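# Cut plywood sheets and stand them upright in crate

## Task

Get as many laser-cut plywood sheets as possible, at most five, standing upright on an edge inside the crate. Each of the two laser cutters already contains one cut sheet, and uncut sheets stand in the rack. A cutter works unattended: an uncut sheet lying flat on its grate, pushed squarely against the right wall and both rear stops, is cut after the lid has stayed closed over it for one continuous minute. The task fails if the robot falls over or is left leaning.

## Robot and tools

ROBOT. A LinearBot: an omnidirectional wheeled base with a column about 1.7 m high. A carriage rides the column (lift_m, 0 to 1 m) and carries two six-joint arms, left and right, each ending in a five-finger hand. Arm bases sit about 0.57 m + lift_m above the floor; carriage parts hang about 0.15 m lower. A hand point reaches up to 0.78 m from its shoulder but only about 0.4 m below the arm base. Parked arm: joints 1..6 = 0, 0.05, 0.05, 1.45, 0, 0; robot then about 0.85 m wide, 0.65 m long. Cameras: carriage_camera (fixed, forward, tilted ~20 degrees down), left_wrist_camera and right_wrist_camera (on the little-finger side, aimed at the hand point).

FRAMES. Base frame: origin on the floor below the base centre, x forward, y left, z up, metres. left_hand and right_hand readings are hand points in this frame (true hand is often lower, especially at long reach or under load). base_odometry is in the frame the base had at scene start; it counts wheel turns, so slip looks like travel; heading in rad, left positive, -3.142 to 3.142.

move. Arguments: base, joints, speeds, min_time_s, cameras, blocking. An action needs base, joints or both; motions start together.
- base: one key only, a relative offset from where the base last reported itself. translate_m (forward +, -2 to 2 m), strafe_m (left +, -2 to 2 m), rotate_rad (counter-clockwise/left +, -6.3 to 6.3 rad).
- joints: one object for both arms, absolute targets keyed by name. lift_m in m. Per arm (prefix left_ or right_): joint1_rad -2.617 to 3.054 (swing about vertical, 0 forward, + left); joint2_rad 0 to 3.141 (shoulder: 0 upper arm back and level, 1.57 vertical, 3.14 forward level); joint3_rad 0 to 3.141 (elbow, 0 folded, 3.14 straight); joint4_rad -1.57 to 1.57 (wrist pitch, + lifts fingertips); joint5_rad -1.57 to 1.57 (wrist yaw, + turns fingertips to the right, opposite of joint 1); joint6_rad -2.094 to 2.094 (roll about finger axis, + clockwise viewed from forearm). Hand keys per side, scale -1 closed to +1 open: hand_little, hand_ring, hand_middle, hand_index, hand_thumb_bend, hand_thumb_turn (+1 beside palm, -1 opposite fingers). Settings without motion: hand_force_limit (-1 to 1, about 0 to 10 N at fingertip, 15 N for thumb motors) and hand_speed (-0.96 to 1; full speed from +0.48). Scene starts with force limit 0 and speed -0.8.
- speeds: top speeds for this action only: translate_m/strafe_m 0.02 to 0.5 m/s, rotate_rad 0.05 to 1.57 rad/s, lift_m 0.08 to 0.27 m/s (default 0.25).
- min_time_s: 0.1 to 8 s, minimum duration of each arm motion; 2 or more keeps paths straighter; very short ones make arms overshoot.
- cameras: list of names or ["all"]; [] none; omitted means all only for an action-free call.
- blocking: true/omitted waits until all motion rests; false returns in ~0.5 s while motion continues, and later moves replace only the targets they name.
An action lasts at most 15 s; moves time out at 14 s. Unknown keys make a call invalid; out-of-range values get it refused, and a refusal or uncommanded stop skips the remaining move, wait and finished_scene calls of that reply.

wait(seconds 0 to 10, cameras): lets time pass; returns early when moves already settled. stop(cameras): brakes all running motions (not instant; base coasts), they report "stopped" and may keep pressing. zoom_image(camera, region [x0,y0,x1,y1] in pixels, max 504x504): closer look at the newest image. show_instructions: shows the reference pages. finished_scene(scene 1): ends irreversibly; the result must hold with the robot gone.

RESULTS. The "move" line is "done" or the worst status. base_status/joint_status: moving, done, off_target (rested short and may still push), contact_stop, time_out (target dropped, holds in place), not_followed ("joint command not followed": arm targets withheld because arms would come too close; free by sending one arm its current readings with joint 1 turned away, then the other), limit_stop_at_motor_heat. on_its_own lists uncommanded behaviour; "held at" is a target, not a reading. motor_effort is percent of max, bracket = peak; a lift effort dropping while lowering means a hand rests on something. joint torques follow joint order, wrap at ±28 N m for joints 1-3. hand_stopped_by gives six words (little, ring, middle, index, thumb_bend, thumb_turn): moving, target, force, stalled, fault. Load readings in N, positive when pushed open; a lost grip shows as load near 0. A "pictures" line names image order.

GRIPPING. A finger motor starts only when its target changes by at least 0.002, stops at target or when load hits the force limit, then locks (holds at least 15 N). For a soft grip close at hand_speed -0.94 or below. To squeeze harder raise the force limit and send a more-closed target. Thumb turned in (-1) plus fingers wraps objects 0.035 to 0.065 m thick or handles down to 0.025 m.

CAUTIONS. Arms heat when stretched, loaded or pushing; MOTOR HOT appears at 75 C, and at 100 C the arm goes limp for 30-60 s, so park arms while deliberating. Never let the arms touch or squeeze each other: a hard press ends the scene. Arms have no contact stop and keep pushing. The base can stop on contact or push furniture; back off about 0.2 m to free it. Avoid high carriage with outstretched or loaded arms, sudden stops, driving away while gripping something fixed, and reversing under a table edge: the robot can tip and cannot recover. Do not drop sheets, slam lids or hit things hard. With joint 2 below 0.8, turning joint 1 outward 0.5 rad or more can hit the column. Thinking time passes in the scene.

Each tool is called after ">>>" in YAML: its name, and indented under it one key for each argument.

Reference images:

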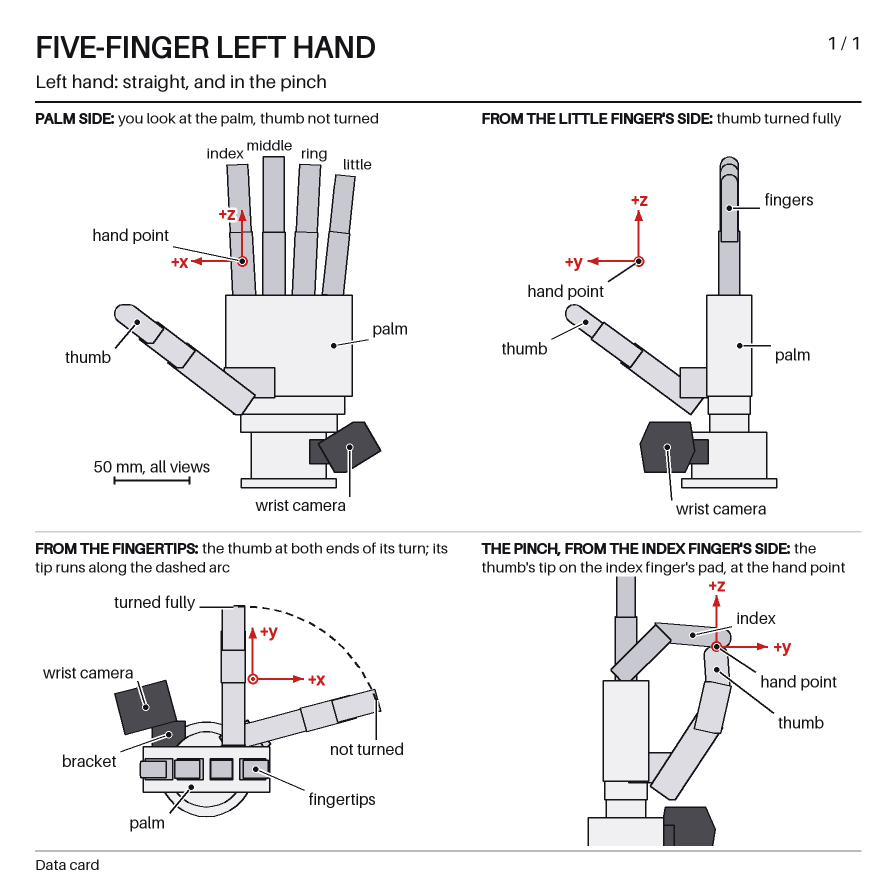

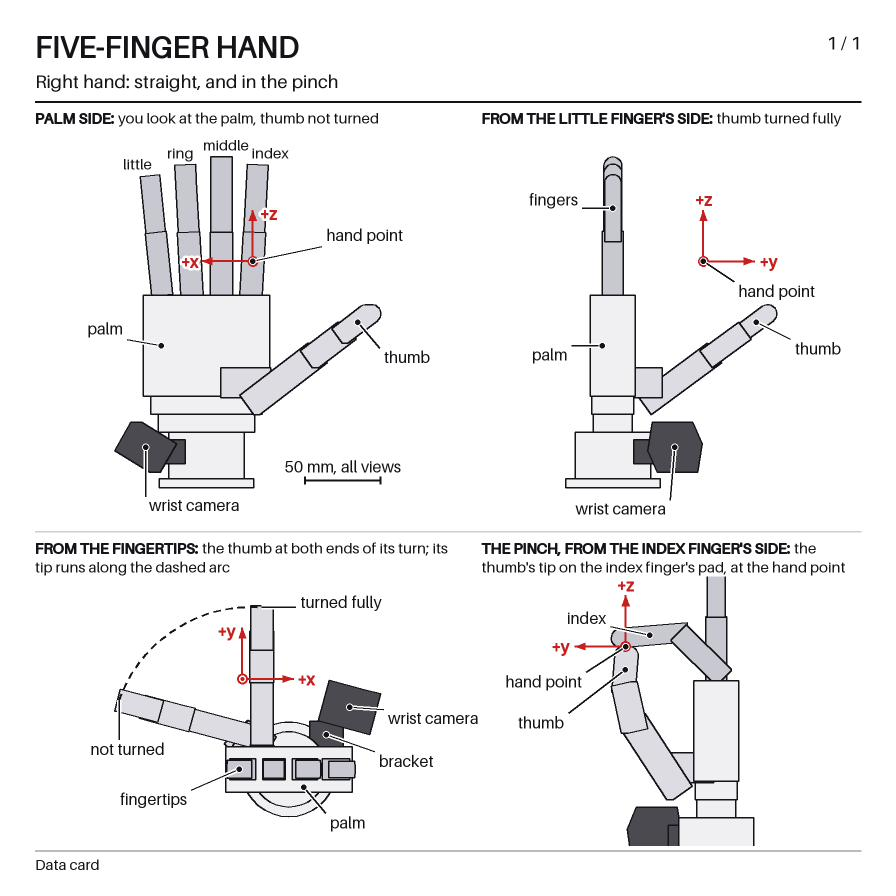

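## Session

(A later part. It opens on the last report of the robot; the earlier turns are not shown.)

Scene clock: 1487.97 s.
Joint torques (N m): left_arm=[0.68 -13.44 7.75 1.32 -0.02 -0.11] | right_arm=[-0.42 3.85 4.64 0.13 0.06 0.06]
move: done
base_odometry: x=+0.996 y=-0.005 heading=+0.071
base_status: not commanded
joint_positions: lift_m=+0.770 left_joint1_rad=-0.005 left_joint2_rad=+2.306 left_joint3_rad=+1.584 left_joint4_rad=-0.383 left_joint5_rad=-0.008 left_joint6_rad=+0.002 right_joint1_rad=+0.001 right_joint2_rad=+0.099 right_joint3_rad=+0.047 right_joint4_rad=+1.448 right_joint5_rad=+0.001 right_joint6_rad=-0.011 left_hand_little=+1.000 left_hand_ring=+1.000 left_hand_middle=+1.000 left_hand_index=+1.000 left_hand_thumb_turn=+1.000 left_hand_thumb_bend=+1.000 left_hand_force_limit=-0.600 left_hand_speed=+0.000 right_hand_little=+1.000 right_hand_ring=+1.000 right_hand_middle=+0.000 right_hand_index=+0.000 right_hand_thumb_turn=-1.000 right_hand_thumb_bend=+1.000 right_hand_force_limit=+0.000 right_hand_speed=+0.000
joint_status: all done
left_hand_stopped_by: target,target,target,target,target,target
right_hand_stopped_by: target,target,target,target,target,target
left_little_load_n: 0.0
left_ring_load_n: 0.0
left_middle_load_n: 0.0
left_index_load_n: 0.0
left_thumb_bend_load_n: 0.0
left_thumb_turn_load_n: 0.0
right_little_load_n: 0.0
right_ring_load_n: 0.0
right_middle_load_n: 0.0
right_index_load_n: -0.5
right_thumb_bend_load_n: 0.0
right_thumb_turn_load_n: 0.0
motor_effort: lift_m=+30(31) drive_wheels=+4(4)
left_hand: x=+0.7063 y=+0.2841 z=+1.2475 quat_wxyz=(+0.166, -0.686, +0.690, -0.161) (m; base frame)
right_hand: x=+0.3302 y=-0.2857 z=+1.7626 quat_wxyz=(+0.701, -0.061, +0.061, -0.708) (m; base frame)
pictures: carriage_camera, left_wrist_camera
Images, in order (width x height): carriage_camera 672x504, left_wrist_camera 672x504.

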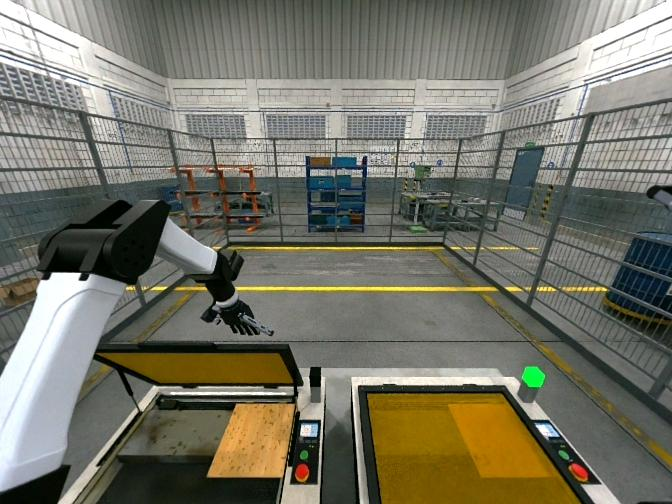

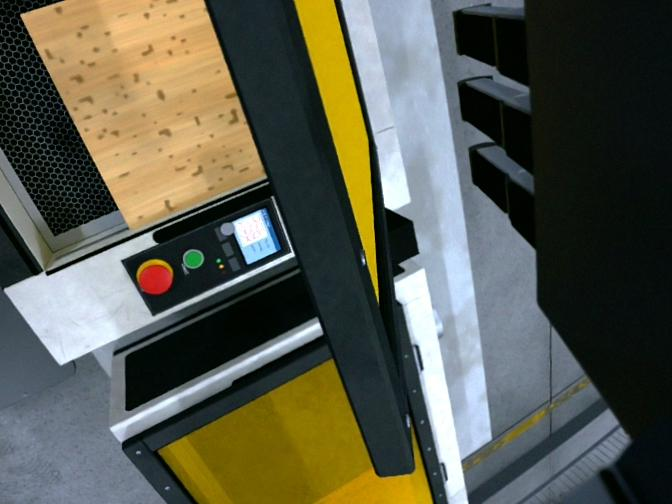

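>>> move:
  joints: {"lift_m": 0.735}
  speeds: {"lift_m": 0.1}

>>> move:
  base: {"translate_m": -0.06}
  speeds: {"translate_m": 0.06}
  cameras: ["carriage_camera", "left_wrist_camera"]

>>> zoom_image:
  camera: "carriage_camera"
  region: [120, 240, 340, 400]

Scene clock: 1492.37 s.
Joint torques (N m): left_arm=[0.7 -13.05 7.79 1.37 -0.03 -0.11] | right_arm=[-0.43 3.85 4.66 0.13 0.06 0.06]
move: done
base_odometry: x=+0.995 y=-0.005 heading=+0.071
base_status: not commanded
joint_positions: lift_m=+0.735 left_joint1_rad=-0.005 left_joint2_rad=+2.301 left_joint3_rad=+1.584 left_joint4_rad=-0.384 left_joint5_rad=-0.008 left_joint6_rad=+0.002 right_joint1_rad=+0.001 right_joint2_rad=+0.099 right_joint3_rad=+0.047 right_joint4_rad=+1.449 right_joint5_rad=+0.001 right_joint6_rad=-0.011 left_hand_little=+1.000 left_hand_ring=+1.000 left_hand_middle=+1.000 left_hand_index=+1.000 left_hand_thumb_turn=+1.000 left_hand_thumb_bend=+1.000 left_hand_force_limit=-0.600 left_hand_speed=+0.000 right_hand_little=+1.000 right_hand_ring=+1.000 right_hand_middle=+0.000 right_hand_index=+0.000 right_hand_thumb_turn=-1.000 right_hand_thumb_bend=+1.000 right_hand_force_limit=+0.000 right_hand_speed=+0.000
joint_status: all done
left_hand_stopped_by: target,target,target,target,target,target
right_hand_stopped_by: target,target,target,target,target,target
left_little_load_n: 0.0
left_ring_load_n: 0.0
left_middle_load_n: 0.0
left_index_load_n: 0.0
left_thumb_bend_load_n: 0.0
left_thumb_turn_load_n: 0.0
right_little_load_n: 0.0
right_ring_load_n: 0.0
right_middle_load_n: 0.0
right_index_load_n: 0.0
right_thumb_bend_load_n: 0.0
right_thumb_turn_load_n: 0.0
motor_effort: lift_m=+30(31) drive_wheels=+4(4)
left_hand: x=+0.7072 y=+0.2841 z=+1.2150 quat_wxyz=(+0.167, -0.686, +0.689, -0.162) (m; base frame)
right_hand: x=+0.3301 y=-0.2857 z=+1.7277 quat_wxyz=(+0.701, -0.061, +0.061, -0.708) (m; base frame)
pictures: none

Scene clock: 1493.90 s.
Joint torques (N m): left_arm=[0.72 -13.04 7.04 0.92 -0.05 -0.07] | right_arm=[-0.42 3.86 4.64 0.11 0.06 0.06]
move: done
base_odometry: x=+0.936 y=-0.009 heading=+0.071
base_status: done
joint_positions: lift_m=+0.735 left_joint1_rad=-0.005 left_joint2_rad=+2.300 left_joint3_rad=+1.593 left_joint4_rad=-0.336 left_joint5_rad=-0.006 left_joint6_rad=-0.001 right_joint1_rad=+0.001 right_joint2_rad=+0.099 right_joint3_rad=+0.047 right_joint4_rad=+1.449 right_joint5_rad=+0.001 right_joint6_rad=-0.011 left_hand_little=+1.000 left_hand_ring=+1.000 left_hand_middle=+1.000 left_hand_index=+1.000 left_hand_thumb_turn=+1.000 left_hand_thumb_bend=+1.000 left_hand_force_limit=-0.600 left_hand_speed=+0.000 right_hand_little=+1.000 right_hand_ring=+1.000 right_hand_middle=+0.000 right_hand_index=+0.000 right_hand_thumb_turn=-1.000 right_hand_thumb_bend=+1.000 right_hand_force_limit=+0.000 right_hand_speed=+0.000
joint_status: not commanded
left_hand_stopped_by: target,target,target,target,target,target
right_hand_stopped_by: target,target,target,target,target,target
left_little_load_n: 0.0
left_ring_load_n: 0.0
left_middle_load_n: 0.0
left_index_load_n: 0.0
left_thumb_bend_load_n: 0.0
left_thumb_turn_load_n: 0.0
right_little_load_n: 0.0
right_ring_load_n: 0.0
right_middle_load_n: 0.0
right_index_load_n: 0.0
right_thumb_bend_load_n: 0.0
right_thumb_turn_load_n: 0.0
motor_effort: lift_m=+30(30) drive_wheels=+4(8)
left_hand: x=+0.7234 y=+0.2835 z=+1.2217 quat_wxyz=(+0.186, -0.682, +0.683, -0.183) (m; base frame)
right_hand: x=+0.3299 y=-0.2857 z=+1.7278 quat_wxyz=(+0.701, -0.061, +0.061, -0.708) (m; base frame)
pictures: carriage_camera, left_wrist_camera
Images, in order (width x height): carriage_camera 672x504, left_wrist_camera 672x504.

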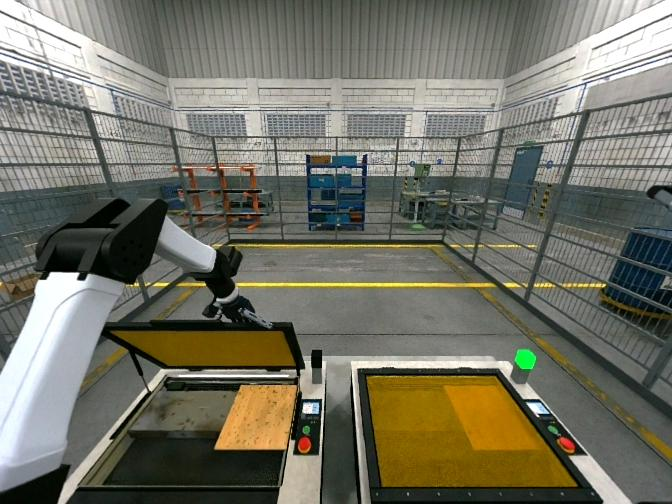

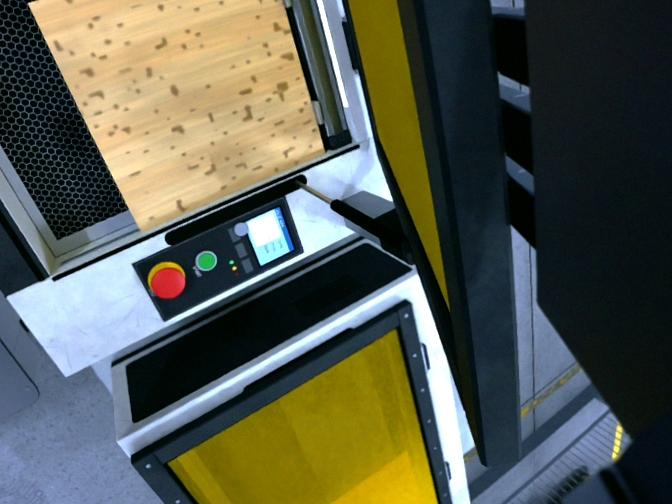

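Scaled by 2.291 from the camera's 672x504 image, which has a finer 960x720 frame.

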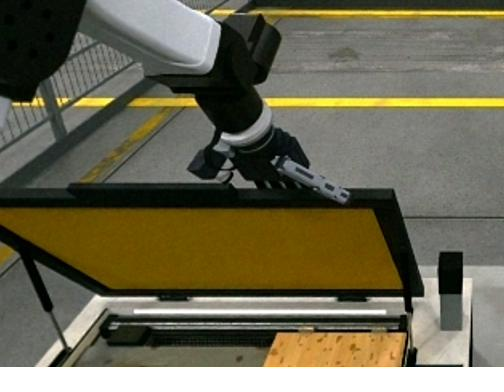

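>>> move:
  base: {"translate_m": -0.055}
  joints: {"lift_m": 0.705}
  speeds: {"translate_m": 0.08, "lift_m": 0.08}
  cameras: ["carriage_camera", "left_wrist_camera"]

>>> zoom_image:
  camera: "carriage_camera"
  region: [120, 240, 340, 400]

Scene clock: 1498.60 s.
Joint torques (N m): left_arm=[0.61 -11.82 5.64 0.53 -0.09 -0.01] | right_arm=[-0.43 3.85 4.64 0.11 0.06 0.06]
move: done
base_odometry: x=+0.881 y=-0.013 heading=+0.072
base_status: done
joint_positions: lift_m=+0.705 left_joint1_rad=-0.004 left_joint2_rad=+2.284 left_joint3_rad=+1.612 left_joint4_rad=-0.287 left_joint5_rad=-0.002 left_joint6_rad=-0.006 right_joint1_rad=+0.001 right_joint2_rad=+0.099 right_joint3_rad=+0.047 right_joint4_rad=+1.449 right_joint5_rad=+0.001 right_joint6_rad=-0.011 left_hand_little=+1.000 left_hand_ring=+1.000 left_hand_middle=+1.000 left_hand_index=+1.000 left_hand_thumb_turn=+1.000 left_hand_thumb_bend=+1.000 left_hand_force_limit=-0.600 left_hand_speed=+0.000 right_hand_little=+1.000 right_hand_ring=+1.000 right_hand_middle=+0.000 right_hand_index=+0.000 right_hand_thumb_turn=-1.000 right_hand_thumb_bend=+1.000 right_hand_force_limit=+0.000 right_hand_speed=+0.000
joint_status: all done
left_hand_stopped_by: target,target,target,target,target,target
right_hand_stopped_by: target,target,target,target,target,target
left_little_load_n: 0.0
left_ring_load_n: 0.0
left_middle_load_n: 0.0
left_index_load_n: 0.5
left_thumb_bend_load_n: 0.0
left_thumb_turn_load_n: 0.0
right_little_load_n: 0.0
right_ring_load_n: 0.0
right_middle_load_n: 0.0
right_index_load_n: 0.0
right_thumb_bend_load_n: 0.0
right_thumb_turn_load_n: 0.0
motor_effort: lift_m=+29(30) drive_wheels=-4(9)
left_hand: x=+0.7459 y=+0.2827 z=+1.2106 quat_wxyz=(+0.213, -0.675, +0.674, -0.213) (m; base frame)
right_hand: x=+0.3299 y=-0.2857 z=+1.6978 quat_wxyz=(+0.701, -0.061, +0.061, -0.708) (m; base frame)
pictures: carriage_camera, left_wrist_camera
Images, in order (width x height): carriage_camera 672x504, left_wrist_camera 672x504.

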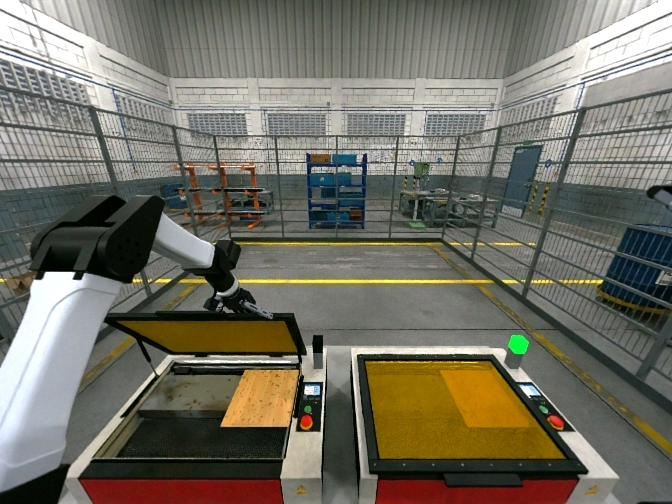

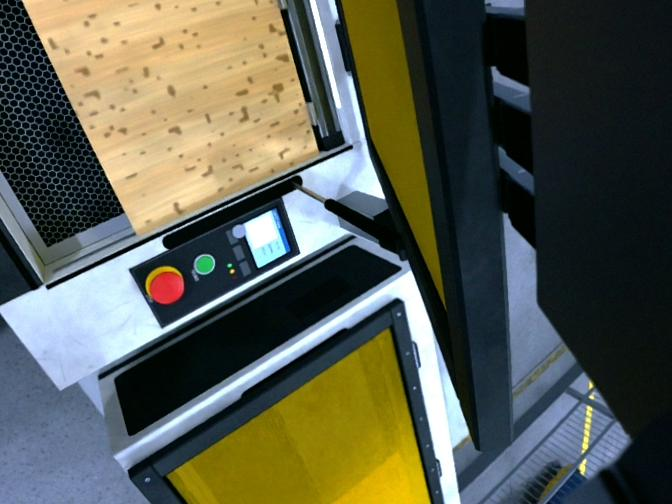

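Scaled by 2.291 from the camera's 672x504 image, which has a finer 960x720 frame.

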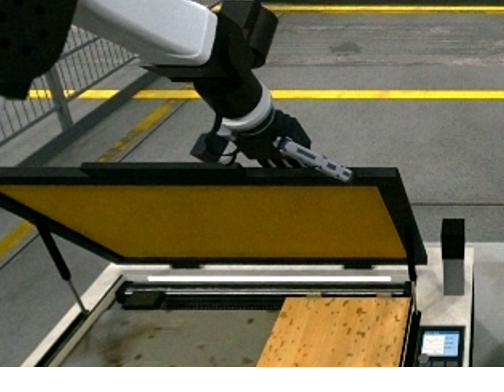

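>>> move:
  base: {"translate_m": -0.05}
  joints: {"lift_m": 0.675}
  speeds: {"translate_m": 0.08, "lift_m": 0.08}
  cameras: ["carriage_camera", "left_wrist_camera"]

>>> zoom_image:
  camera: "carriage_camera"
  region: [120, 240, 340, 400]

Scene clock: 1502.20 s.
Joint torques (N m): left_arm=[0.64 -9.8 4.94 0.67 -0.11 -0.01] | right_arm=[-0.42 3.86 4.64 0.11 0.06 0.06]
move: done
base_odometry: x=+0.831 y=-0.016 heading=+0.071
base_status: done
joint_positions: lift_m=+0.675 left_joint1_rad=-0.004 left_joint2_rad=+2.260 left_joint3_rad=+1.620 left_joint4_rad=-0.289 left_joint5_rad=-0.003 left_joint6_rad=-0.006 right_joint1_rad=+0.001 right_joint2_rad=+0.099 right_joint3_rad=+0.047 right_joint4_rad=+1.449 right_joint5_rad=+0.001 right_joint6_rad=-0.011 left_hand_little=+1.000 left_hand_ring=+1.000 left_hand_middle=+1.000 left_hand_index=+1.000 left_hand_thumb_turn=+1.000 left_hand_thumb_bend=+1.000 left_hand_force_limit=-0.600 left_hand_speed=+0.000 right_hand_little=+1.000 right_hand_ring=+1.000 right_hand_middle=+0.000 right_hand_index=+0.000 right_hand_thumb_turn=-1.000 right_hand_thumb_bend=+1.000 right_hand_force_limit=+0.000 right_hand_speed=+0.000
joint_status: all done
left_hand_stopped_by: target,target,target,target,target,target
right_hand_stopped_by: target,target,target,target,target,target
left_little_load_n: 0.0
left_ring_load_n: 0.0
left_middle_load_n: 0.5
left_index_load_n: 0.0
left_thumb_bend_load_n: 0.0
left_thumb_turn_load_n: 0.0
right_little_load_n: 0.0
right_ring_load_n: 0.0
right_middle_load_n: 0.0
right_index_load_n: 0.0
right_thumb_bend_load_n: 0.0
right_thumb_turn_load_n: 0.0
motor_effort: lift_m=+29(29) drive_wheels=+0(7)
left_hand: x=+0.7516 y=+0.2829 z=+1.1954 quat_wxyz=(+0.223, -0.672, +0.670, -0.223) (m; base frame)
right_hand: x=+0.3301 y=-0.2857 z=+1.6678 quat_wxyz=(+0.701, -0.061, +0.061, -0.708) (m; base frame)
pictures: carriage_camera, left_wrist_camera
Images, in order (width x height): carriage_camera 672x504, left_wrist_camera 672x504.

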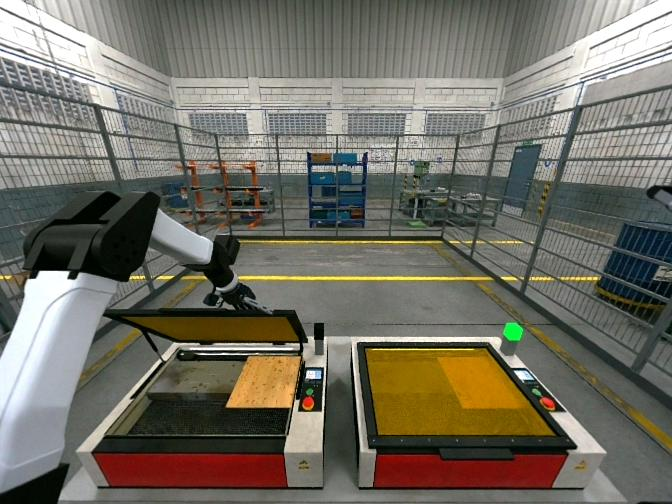

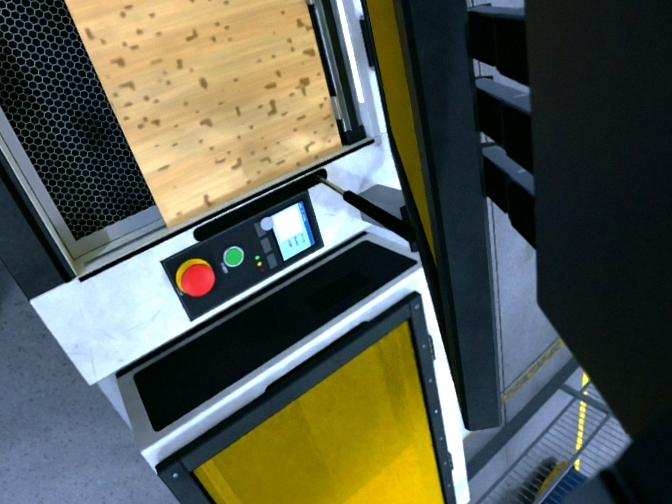

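Scaled by 2.291 from the camera's 672x504 image, which has a finer 960x720 frame.

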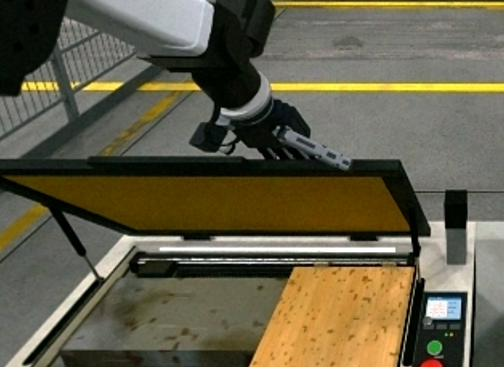

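>>> move:
  base: {"translate_m": -0.05}
  joints: {"lift_m": 0.62}
  speeds: {"translate_m": 0.08, "lift_m": 0.08}
  cameras: ["carriage_camera"]

>>> move:
  base: {"translate_m": -0.04}
  joints: {"lift_m": 0.57}
  speeds: {"translate_m": 0.08, "lift_m": 0.08}
  cameras: ["carriage_camera", "left_wrist_camera"]

>>> zoom_image:
  camera: "carriage_camera"
  region: [120, 240, 340, 400]

Scene clock: 1507.00 s.
Joint torques (N m): left_arm=[0.61 -9.52 4.98 1.1 -0.09 -0.01] | right_arm=[-0.42 3.71 4.64 0.13 0.06 0.06]
move: done
base_odometry: x=+0.781 y=-0.020 heading=+0.071
base_status: done
joint_positions: lift_m=+0.620 left_joint1_rad=-0.004 left_joint2_rad=+2.260 left_joint3_rad=+1.620 left_joint4_rad=-0.344 left_joint5_rad=-0.003 left_joint6_rad=-0.006 right_joint1_rad=+0.001 right_joint2_rad=+0.099 right_joint3_rad=+0.047 right_joint4_rad=+1.449 right_joint5_rad=+0.001 right_joint6_rad=-0.011 left_hand_little=+1.000 left_hand_ring=+1.000 left_hand_middle=+1.000 left_hand_index=+1.000 left_hand_thumb_turn=+1.000 left_hand_thumb_bend=+1.000 left_hand_force_limit=-0.600 left_hand_speed=+0.000 right_hand_little=+1.000 right_hand_ring=+1.000 right_hand_middle=+0.000 right_hand_index=+0.000 right_hand_thumb_turn=-1.000 right_hand_thumb_bend=+1.000 right_hand_force_limit=+0.000 right_hand_speed=+0.000
joint_status: all done
left_hand_stopped_by: target,target,target,target,target,target
right_hand_stopped_by: target,target,target,target,target,target
left_little_load_n: 0.0
left_ring_load_n: 0.0
left_middle_load_n: 0.0
left_index_load_n: 0.0
left_thumb_bend_load_n: 0.0
left_thumb_turn_load_n: 0.0
right_little_load_n: 0.0
right_ring_load_n: 0.0
right_middle_load_n: 0.0
right_index_load_n: 0.0
right_thumb_bend_load_n: 0.0
right_thumb_turn_load_n: 0.0
motor_effort: lift_m=+29(30) drive_wheels=+2(9)
left_hand: x=+0.7379 y=+0.2832 z=+1.1346 quat_wxyz=(+0.205, -0.678, +0.676, -0.205) (m; base frame)
right_hand: x=+0.3299 y=-0.2857 z=+1.6128 quat_wxyz=(+0.701, -0.061, +0.061, -0.708) (m; base frame)
pictures: carriage_camera
Images, in order (width x height): carriage_camera 672x504.

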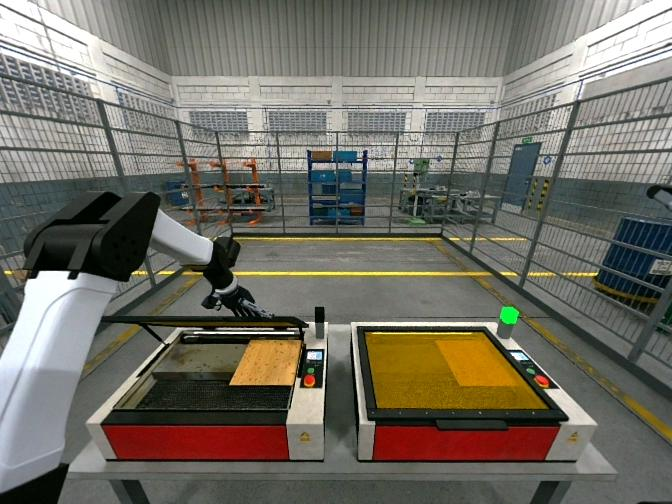

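Scene clock: 1508.27 s.
Joint torques (N m): left_arm=[0.57 -9.66 4.9 1.42 -0.09 -0.02] | right_arm=[-0.42 3.81 4.6 0.11 0.06 0.06]
move: done
base_odometry: x=+0.741 y=-0.023 heading=+0.071
base_status: done
joint_positions: lift_m=+0.570 left_joint1_rad=-0.004 left_joint2_rad=+2.262 left_joint3_rad=+1.620 left_joint4_rad=-0.371 left_joint5_rad=-0.003 left_joint6_rad=-0.006 right_joint1_rad=+0.001 right_joint2_rad=+0.099 right_joint3_rad=+0.047 right_joint4_rad=+1.449 right_joint5_rad=+0.001 right_joint6_rad=-0.011 left_hand_little=+1.000 left_hand_ring=+1.000 left_hand_middle=+1.000 left_hand_index=+1.000 left_hand_thumb_turn=+1.000 left_hand_thumb_bend=+1.000 left_hand_force_limit=-0.600 left_hand_speed=+0.000 right_hand_little=+1.000 right_hand_ring=+1.000 right_hand_middle=+0.000 right_hand_index=+0.000 right_hand_thumb_turn=-1.000 right_hand_thumb_bend=+1.000 right_hand_force_limit=+0.000 right_hand_speed=+0.000
joint_status: all done
left_hand_stopped_by: target,target,target,target,target,target
right_hand_stopped_by: target,target,target,target,target,target
left_little_load_n: 0.0
left_ring_load_n: 0.0
left_middle_load_n: 0.0
left_index_load_n: 0.0
left_thumb_bend_load_n: 0.0
left_thumb_turn_load_n: 0.0
right_little_load_n: 0.0
right_ring_load_n: 0.0
right_middle_load_n: 0.0
right_index_load_n: 0.0
right_thumb_bend_load_n: 0.0
right_thumb_turn_load_n: 0.0
motor_effort: lift_m=+29(30) drive_wheels=+2(11)
left_hand: x=+0.7306 y=+0.2832 z=+1.0809 quat_wxyz=(+0.195, -0.681, +0.679, -0.195) (m; base frame)
right_hand: x=+0.3300 y=-0.2857 z=+1.5628 quat_wxyz=(+0.701, -0.061, +0.061, -0.708) (m; base frame)
pictures: carriage_camera, left_wrist_camera
Images, in order (width x height): carriage_camera 672x504, left_wrist_camera 672x504.

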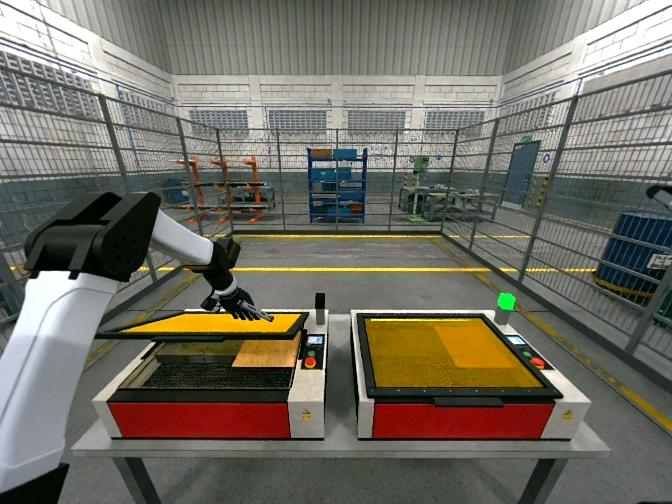

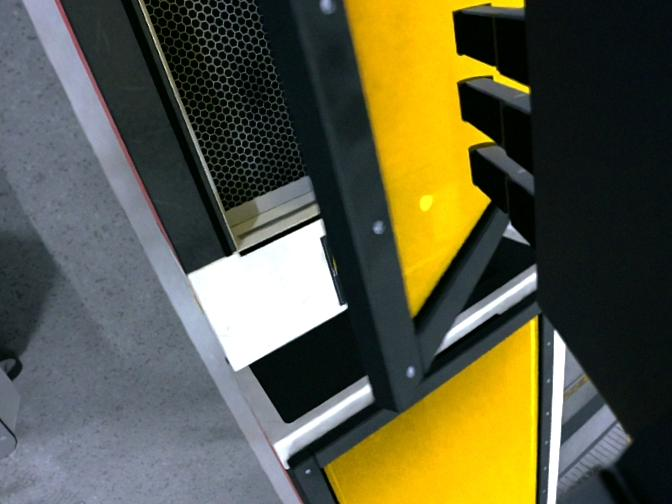

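Scaled by 2.291 from the camera's 672x504 image, which has a finer 960x720 frame.

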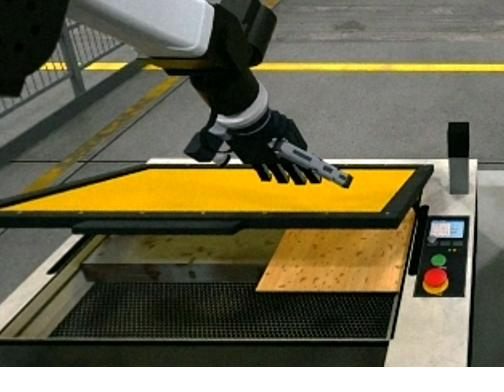

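>>> wait:
  seconds: 0.2
  cameras: ["carriage_camera"]

Scene clock: 1511.90 s.
Joint torques (N m): left_arm=[0.57 -9.8 4.94 1.38 -0.09 -0.02] | right_arm=[-0.42 3.85 4.64 0.11 0.06 0.06]
base_odometry: x=+0.741 y=-0.023 heading=+0.071
base_status: done
joint_positions: lift_m=+0.570 left_joint1_rad=-0.004 left_joint2_rad=+2.262 left_joint3_rad=+1.620 left_joint4_rad=-0.371 left_joint5_rad=-0.003 left_joint6_rad=-0.006 right_joint1_rad=+0.001 right_joint2_rad=+0.099 right_joint3_rad=+0.047 right_joint4_rad=+1.449 right_joint5_rad=+0.001 right_joint6_rad=-0.011 left_hand_little=+1.000 left_hand_ring=+1.000 left_hand_middle=+1.000 left_hand_index=+1.000 left_hand_thumb_turn=+1.000 left_hand_thumb_bend=+1.000 left_hand_force_limit=-0.600 left_hand_speed=+0.000 right_hand_little=+1.000 right_hand_ring=+1.000 right_hand_middle=+0.000 right_hand_index=+0.000 right_hand_thumb_turn=-1.000 right_hand_thumb_bend=+1.000 right_hand_force_limit=+0.000 right_hand_speed=+0.000
joint_status: all done
left_hand_stopped_by: target,target,target,target,target,target
right_hand_stopped_by: target,target,target,target,target,target
left_little_load_n: 0.0
left_ring_load_n: 0.0
left_middle_load_n: 0.0
left_index_load_n: 0.0
left_thumb_bend_load_n: 0.0
left_thumb_turn_load_n: 0.0
right_little_load_n: 0.0
right_ring_load_n: 0.0
right_middle_load_n: 0.0
right_index_load_n: 0.0
right_thumb_bend_load_n: 0.0
right_thumb_turn_load_n: 0.0
motor_effort: lift_m=+29(30) drive_wheels=+1(11)
left_hand: x=+0.7305 y=+0.2832 z=+1.0809 quat_wxyz=(+0.194, -0.681, +0.679, -0.195) (m; base frame)
right_hand: x=+0.3300 y=-0.2857 z=+1.5628 quat_wxyz=(+0.701, -0.061, +0.061, -0.708) (m; base frame)
wait: 0.20 s; at rest from the start
pictures: carriage_camera
Images, in order (width x height): carriage_camera 672x504.

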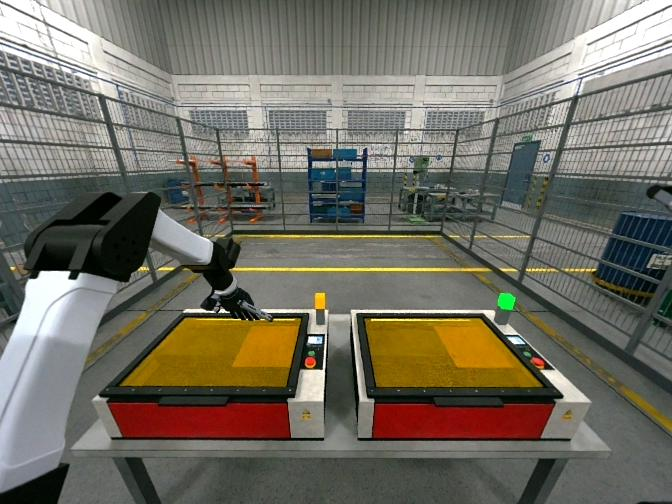

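>>> move:
  base: {"translate_m": -0.3}
  joints: {"lift_m": 0.66}
  speeds: {"translate_m": 0.3}

>>> move:
  base: {"strafe_m": -0.7185}
  joints: {"left_joint1_rad": 0, "left_joint2_rad": 0.05, "left_joint3_rad": 0.05, "left_joint4_rad": 1.45, "left_joint5_rad": 0, "left_joint6_rad": 0, "lift_m": 0.35}
  cameras: ["carriage_camera"]

Scene clock: 1524.90 s.
Joint torques (N m): left_arm=[0.55 -10.45 5.35 1.44 -0.08 -0.01] | right_arm=[-0.4 3.85 4.66 0.11 0.06 0.06]
move: done
base_odometry: x=+0.442 y=-0.045 heading=+0.071
base_status: done
joint_positions: lift_m=+0.660 left_joint1_rad=-0.004 left_joint2_rad=+2.270 left_joint3_rad=+1.614 left_joint4_rad=-0.381 left_joint5_rad=-0.003 left_joint6_rad=-0.006 right_joint1_rad=+0.001 right_joint2_rad=+0.099 right_joint3_rad=+0.047 right_joint4_rad=+1.450 right_joint5_rad=+0.001 right_joint6_rad=-0.011 left_hand_little=+1.000 left_hand_ring=+1.000 left_hand_middle=+1.000 left_hand_index=+1.000 left_hand_thumb_turn=+1.000 left_hand_thumb_bend=+1.000 left_hand_force_limit=-0.600 left_hand_speed=+0.000 right_hand_little=+1.000 right_hand_ring=+1.000 right_hand_middle=+0.000 right_hand_index=+0.000 right_hand_thumb_turn=-1.000 right_hand_thumb_bend=+1.000 right_hand_force_limit=+0.000 right_hand_speed=+0.000
joint_status: all done
left_hand_stopped_by: target,target,target,target,target,target
right_hand_stopped_by: target,target,target,target,target,target
left_little_load_n: 0.0
left_ring_load_n: -0.5
left_middle_load_n: 0.0
left_index_load_n: 0.0
left_thumb_bend_load_n: 0.0
left_thumb_turn_load_n: 0.0
right_little_load_n: 0.0
right_ring_load_n: 0.0
right_middle_load_n: 0.0
right_index_load_n: 0.0
right_thumb_bend_load_n: 0.0
right_thumb_turn_load_n: 0.0
motor_effort: lift_m=+36(44) drive_wheels=+0(11)
left_hand: x=+0.7244 y=+0.2832 z=+1.1634 quat_wxyz=(+0.186, -0.683, +0.681, -0.186) (m; base frame)
right_hand: x=+0.3297 y=-0.2857 z=+1.6522 quat_wxyz=(+0.701, -0.061, +0.061, -0.708) (m; base frame)
pictures: none

Scene clock: 1528.60 s.
Joint torques (N m): left_arm=[0.34 2.66 4.03 0.3 -0.11 -0.01] | right_arm=[-0.47 3.85 4.64 0.1 0.04 0.06]
move: done
base_odometry: x=+0.493 y=-0.761 heading=+0.071
base_status: done
joint_positions: lift_m=+0.350 left_joint1_rad=+0.001 left_joint2_rad=+0.057 left_joint3_rad=+0.063 left_joint4_rad=+1.433 left_joint5_rad=-0.002 left_joint6_rad=-0.006 right_joint1_rad=+0.001 right_joint2_rad=+0.099 right_joint3_rad=+0.047 right_joint4_rad=+1.450 right_joint5_rad=+0.001 right_joint6_rad=-0.011 left_hand_little=+1.000 left_hand_ring=+1.000 left_hand_middle=+1.000 left_hand_index=+1.000 left_hand_thumb_turn=+1.000 left_hand_thumb_bend=+1.000 left_hand_force_limit=-0.600 left_hand_speed=+0.000 right_hand_little=+1.000 right_hand_ring=+1.000 right_hand_middle=+0.000 right_hand_index=+0.000 right_hand_thumb_turn=-1.000 right_hand_thumb_bend=+1.000 right_hand_force_limit=+0.000 right_hand_speed=+0.000
joint_status: all done
left_hand_stopped_by: target,target,target,target,target,target
right_hand_stopped_by: target,target,target,target,target,target
left_little_load_n: 0.0
left_ring_load_n: 0.0
left_middle_load_n: 0.0
left_index_load_n: 0.0
left_thumb_bend_load_n: 0.0
left_thumb_turn_load_n: 0.0
right_little_load_n: 0.0
right_ring_load_n: 0.0
right_middle_load_n: 0.0
right_index_load_n: 0.0
right_thumb_bend_load_n: 0.0
right_thumb_turn_load_n: 0.0
motor_effort: lift_m=+30(31) drive_wheels=-1(10)
left_hand: x=+0.3149 y=+0.2850 z=+1.3502 quat_wxyz=(+0.704, -0.047, +0.046, -0.707) (m; base frame)
right_hand: x=+0.3297 y=-0.2856 z=+1.3428 quat_wxyz=(+0.701, -0.061, +0.061, -0.708) (m; base frame)
pictures: carriage_camera
Images, in order (width x height): carriage_camera 672x504.

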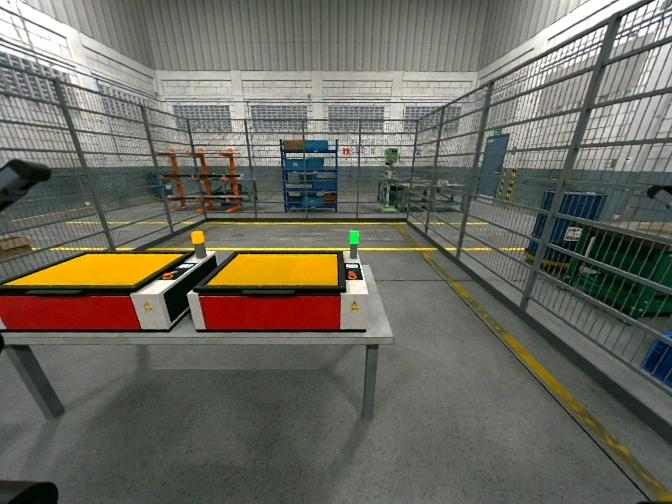

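>>> move:
  base: {"translate_m": -0.12}
  joints: {"left_joint1_rad": 0, "left_joint2_rad": 2.93, "left_joint3_rad": 1.70, "left_joint4_rad": 1.40, "lift_m": 0.23, "left_hand_thumb_bend": -1}
  min_time_s: 3

>>> move:
  base: {"translate_m": 0.08}
  speeds: {"translate_m": 0.15}
  cameras: ["carriage_camera", "left_wrist_camera"]

>>> zoom_image:
  camera: "carriage_camera"
  region: [130, 200, 400, 400]

Scene clock: 1541.10 s.
Joint torques (N m): left_arm=[0.21 -10.86 6.93 2.4 -0.1 0] | right_arm=[-0.44 3.85 4.64 0.1 0.06 0.06]
move: done
base_odometry: x=+0.373 y=-0.770 heading=+0.071
base_status: done
joint_positions: lift_m=+0.230 left_joint1_rad=+0.001 left_joint2_rad=+2.916 left_joint3_rad=+1.675 left_joint4_rad=+1.404 left_joint5_rad=-0.002 left_joint6_rad=-0.006 right_joint1_rad=+0.001 right_joint2_rad=+0.099 right_joint3_rad=+0.047 right_joint4_rad=+1.450 right_joint5_rad=+0.001 right_joint6_rad=-0.011 left_hand_little=+1.000 left_hand_ring=+1.000 left_hand_middle=+1.000 left_hand_index=+1.000 left_hand_thumb_turn=+1.000 left_hand_thumb_bend=-1.000 left_hand_force_limit=-0.600 left_hand_speed=+0.000 right_hand_little=+1.000 right_hand_ring=+1.000 right_hand_middle=+0.000 right_hand_index=+0.000 right_hand_thumb_turn=-1.000 right_hand_thumb_bend=+1.000 right_hand_force_limit=+0.000 right_hand_speed=+0.000
joint_status: all done
left_hand_stopped_by: target,target,target,target,target,target
right_hand_stopped_by: target,target,target,target,target,target
left_little_load_n: 0.0
left_ring_load_n: 0.0
left_middle_load_n: 0.0
left_index_load_n: 0.0
left_thumb_bend_load_n: 0.0
left_thumb_turn_load_n: 0.0
right_little_load_n: 0.0
right_ring_load_n: 0.0
right_middle_load_n: 0.0
right_index_load_n: 0.0
right_thumb_bend_load_n: 0.0
right_thumb_turn_load_n: 0.0
motor_effort: lift_m=+30(31) drive_wheels=+1(9)
left_hand: x=+0.9071 y=+0.2856 z=+0.7264 quat_wxyz=(+0.538, -0.460, +0.455, -0.540) (m; base frame)
right_hand: x=+0.3297 y=-0.2856 z=+1.2228 quat_wxyz=(+0.701, -0.061, +0.061, -0.708) (m; base frame)
pictures: none

Scene clock: 1542.53 s.
Joint torques (N m): left_arm=[0.18 -10.82 6.95 2.41 -0.1 -0.01] | right_arm=[-0.44 3.84 4.64 0.13 0.06 0.06]
move: done
base_odometry: x=+0.453 y=-0.764 heading=+0.071
base_status: done
joint_positions: lift_m=+0.230 left_joint1_rad=+0.001 left_joint2_rad=+2.916 left_joint3_rad=+1.675 left_joint4_rad=+1.403 left_joint5_rad=-0.002 left_joint6_rad=-0.006 right_joint1_rad=+0.001 right_joint2_rad=+0.099 right_joint3_rad=+0.047 right_joint4_rad=+1.448 right_joint5_rad=+0.001 right_joint6_rad=-0.011 left_hand_little=+1.000 left_hand_ring=+1.000 left_hand_middle=+1.000 left_hand_index=+1.000 left_hand_thumb_turn=+1.000 left_hand_thumb_bend=-1.000 left_hand_force_limit=-0.600 left_hand_speed=+0.000 right_hand_little=+1.000 right_hand_ring=+1.000 right_hand_middle=+0.000 right_hand_index=+0.000 right_hand_thumb_turn=-1.000 right_hand_thumb_bend=+1.000 right_hand_force_limit=+0.000 right_hand_speed=+0.000
joint_status: not commanded
left_hand_stopped_by: target,target,target,target,target,target
right_hand_stopped_by: target,target,target,target,target,target
left_little_load_n: 0.0
left_ring_load_n: 0.0
left_middle_load_n: 0.0
left_index_load_n: 0.0
left_thumb_bend_load_n: 0.0
left_thumb_turn_load_n: 0.0
right_little_load_n: 0.0
right_ring_load_n: 0.0
right_middle_load_n: 0.0
right_index_load_n: 0.0
right_thumb_bend_load_n: 0.0
right_thumb_turn_load_n: 0.0
motor_effort: lift_m=+30(31) drive_wheels=+0(8)
left_hand: x=+0.9071 y=+0.2856 z=+0.7261 quat_wxyz=(+0.538, -0.460, +0.456, -0.540) (m; base frame)
right_hand: x=+0.3304 y=-0.2856 z=+1.2225 quat_wxyz=(+0.701, -0.062, +0.062, -0.708) (m; base frame)
pictures: carriage_camera, left_wrist_camera
Images, in order (width x height): carriage_camera 672x504, left_wrist_camera 672x504.

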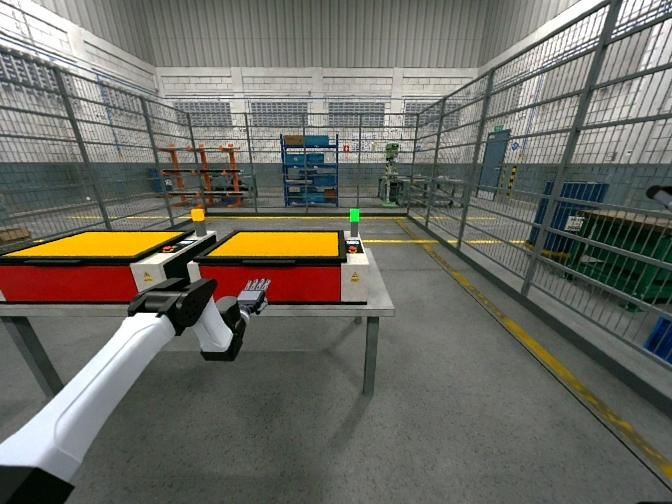

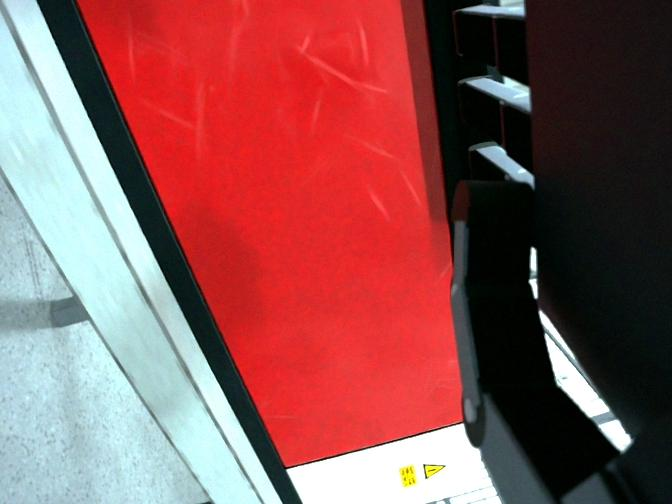

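Scaled by 1.867 from the camera's 672x504 image, which has a finer 960x720 frame.

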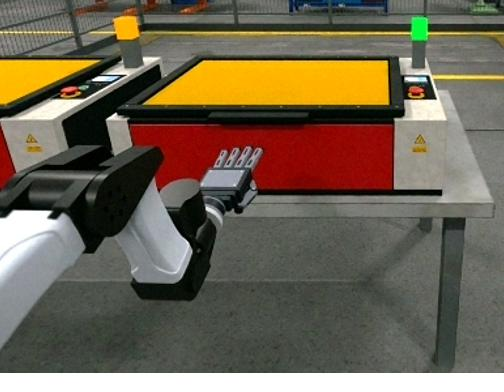

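>>> move:
  base: {"translate_m": 0.067}
  speeds: {"translate_m": 0.1}

>>> move:
  joints: {"lift_m": 0.33}
  speeds: {"lift_m": 0.1}
  cameras: ["carriage_camera", "left_wrist_camera"]

>>> zoom_image:
  camera: "carriage_camera"
  region: [130, 200, 400, 400]

Scene clock: 1547.50 s.
Joint torques (N m): left_arm=[0.21 -10.8 6.89 2.41 -0.1 -0.01] | right_arm=[-0.44 3.85 4.66 0.11 0.06 0.06]
move: done
base_odometry: x=+0.520 y=-0.760 heading=+0.071
base_status: done
joint_positions: lift_m=+0.230 left_joint1_rad=+0.001 left_joint2_rad=+2.916 left_joint3_rad=+1.675 left_joint4_rad=+1.403 left_joint5_rad=-0.002 left_joint6_rad=-0.006 right_joint1_rad=+0.001 right_joint2_rad=+0.099 right_joint3_rad=+0.047 right_joint4_rad=+1.449 right_joint5_rad=+0.001 right_joint6_rad=-0.011 left_hand_little=+1.000 left_hand_ring=+1.000 left_hand_middle=+1.000 left_hand_index=+1.000 left_hand_thumb_turn=+1.000 left_hand_thumb_bend=-1.000 left_hand_force_limit=-0.600 left_hand_speed=+0.000 right_hand_little=+1.000 right_hand_ring=+1.000 right_hand_middle=+0.000 right_hand_index=+0.000 right_hand_thumb_turn=-1.000 right_hand_thumb_bend=+1.000 right_hand_force_limit=+0.000 right_hand_speed=+0.000
joint_status: not commanded
left_hand_stopped_by: target,target,target,target,target,target
right_hand_stopped_by: target,target,target,target,target,target
left_little_load_n: 0.0
left_ring_load_n: 0.0
left_middle_load_n: 0.0
left_index_load_n: 0.0
left_thumb_bend_load_n: 0.0
left_thumb_turn_load_n: 0.0
right_little_load_n: 0.0
right_ring_load_n: 0.0
right_middle_load_n: 0.0
right_index_load_n: 0.0
right_thumb_bend_load_n: 0.0
right_thumb_turn_load_n: 0.0
motor_effort: lift_m=+30(31) drive_wheels=-2(6)
left_hand: x=+0.9071 y=+0.2856 z=+0.7261 quat_wxyz=(+0.538, -0.460, +0.456, -0.540) (m; base frame)
right_hand: x=+0.3300 y=-0.2856 z=+1.2227 quat_wxyz=(+0.701, -0.061, +0.061, -0.708) (m; base frame)
pictures: none

Scene clock: 1548.97 s.
Joint torques (N m): left_arm=[0.23 -12.23 6.78 3.41 -0.1 -0.02] | right_arm=[-0.44 3.85 4.66 0.12 0.06 0.06]
move: done
base_odometry: x=+0.520 y=-0.760 heading=+0.071
base_status: not commanded
joint_positions: lift_m=+0.330 left_joint1_rad=+0.001 left_joint2_rad=+2.934 left_joint3_rad=+1.677 left_joint4_rad=+1.321 left_joint5_rad=-0.002 left_joint6_rad=-0.004 right_joint1_rad=+0.001 right_joint2_rad=+0.099 right_joint3_rad=+0.047 right_joint4_rad=+1.449 right_joint5_rad=+0.001 right_joint6_rad=-0.011 left_hand_little=+1.000 left_hand_ring=+1.000 left_hand_middle=+1.000 left_hand_index=+1.000 left_hand_thumb_turn=+1.000 left_hand_thumb_bend=-1.000 left_hand_force_limit=-0.600 left_hand_speed=+0.000 right_hand_little=+1.000 right_hand_ring=+1.000 right_hand_middle=+0.000 right_hand_index=+0.000 right_hand_thumb_turn=-1.000 right_hand_thumb_bend=+1.000 right_hand_force_limit=+0.000 right_hand_speed=+0.000
joint_status: all done
left_hand_stopped_by: target,target,target,target,target,target
right_hand_stopped_by: target,target,target,target,target,target
left_little_load_n: 0.0
left_ring_load_n: 0.0
left_middle_load_n: -2.0
left_index_load_n: 0.0
left_thumb_bend_load_n: 0.0
left_thumb_turn_load_n: -0.5
right_little_load_n: 0.0
right_ring_load_n: 0.0
right_middle_load_n: 0.0
right_index_load_n: 0.0
right_thumb_bend_load_n: 0.5
right_thumb_turn_load_n: 0.0
motor_effort: lift_m=+36(43) drive_wheels=-2(2)
left_hand: x=+0.9018 y=+0.2857 z=+0.7920 quat_wxyz=(+0.515, -0.486, +0.482, -0.516) (m; base frame)
right_hand: x=+0.3300 y=-0.2856 z=+1.3222 quat_wxyz=(+0.701, -0.061, +0.061, -0.708) (m; base frame)
pictures: carriage_camera, left_wrist_camera
Images, in order (width x height): carriage_camera 672x504, left_wrist_camera 672x504.

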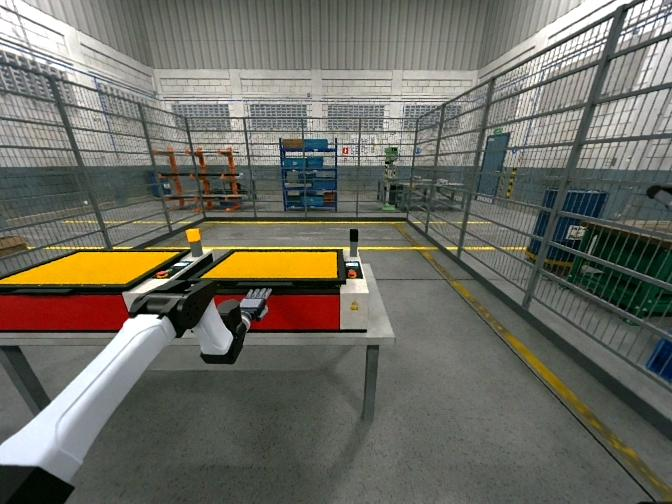

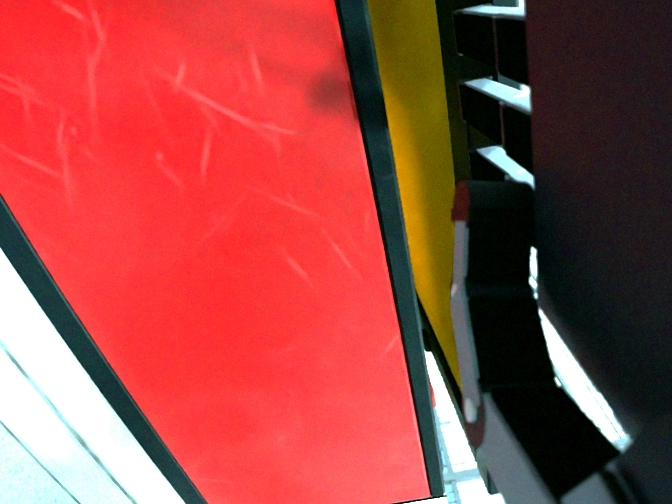

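Scaled by 1.867 from the camera's 672x504 image, which has a finer 960x720 frame.

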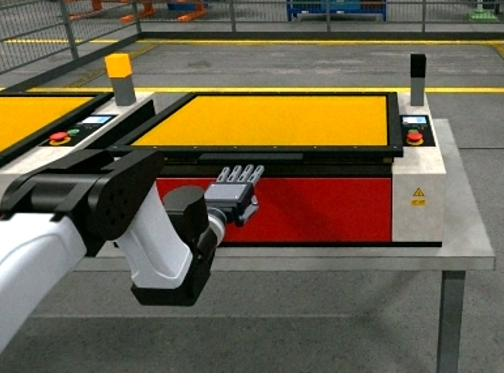

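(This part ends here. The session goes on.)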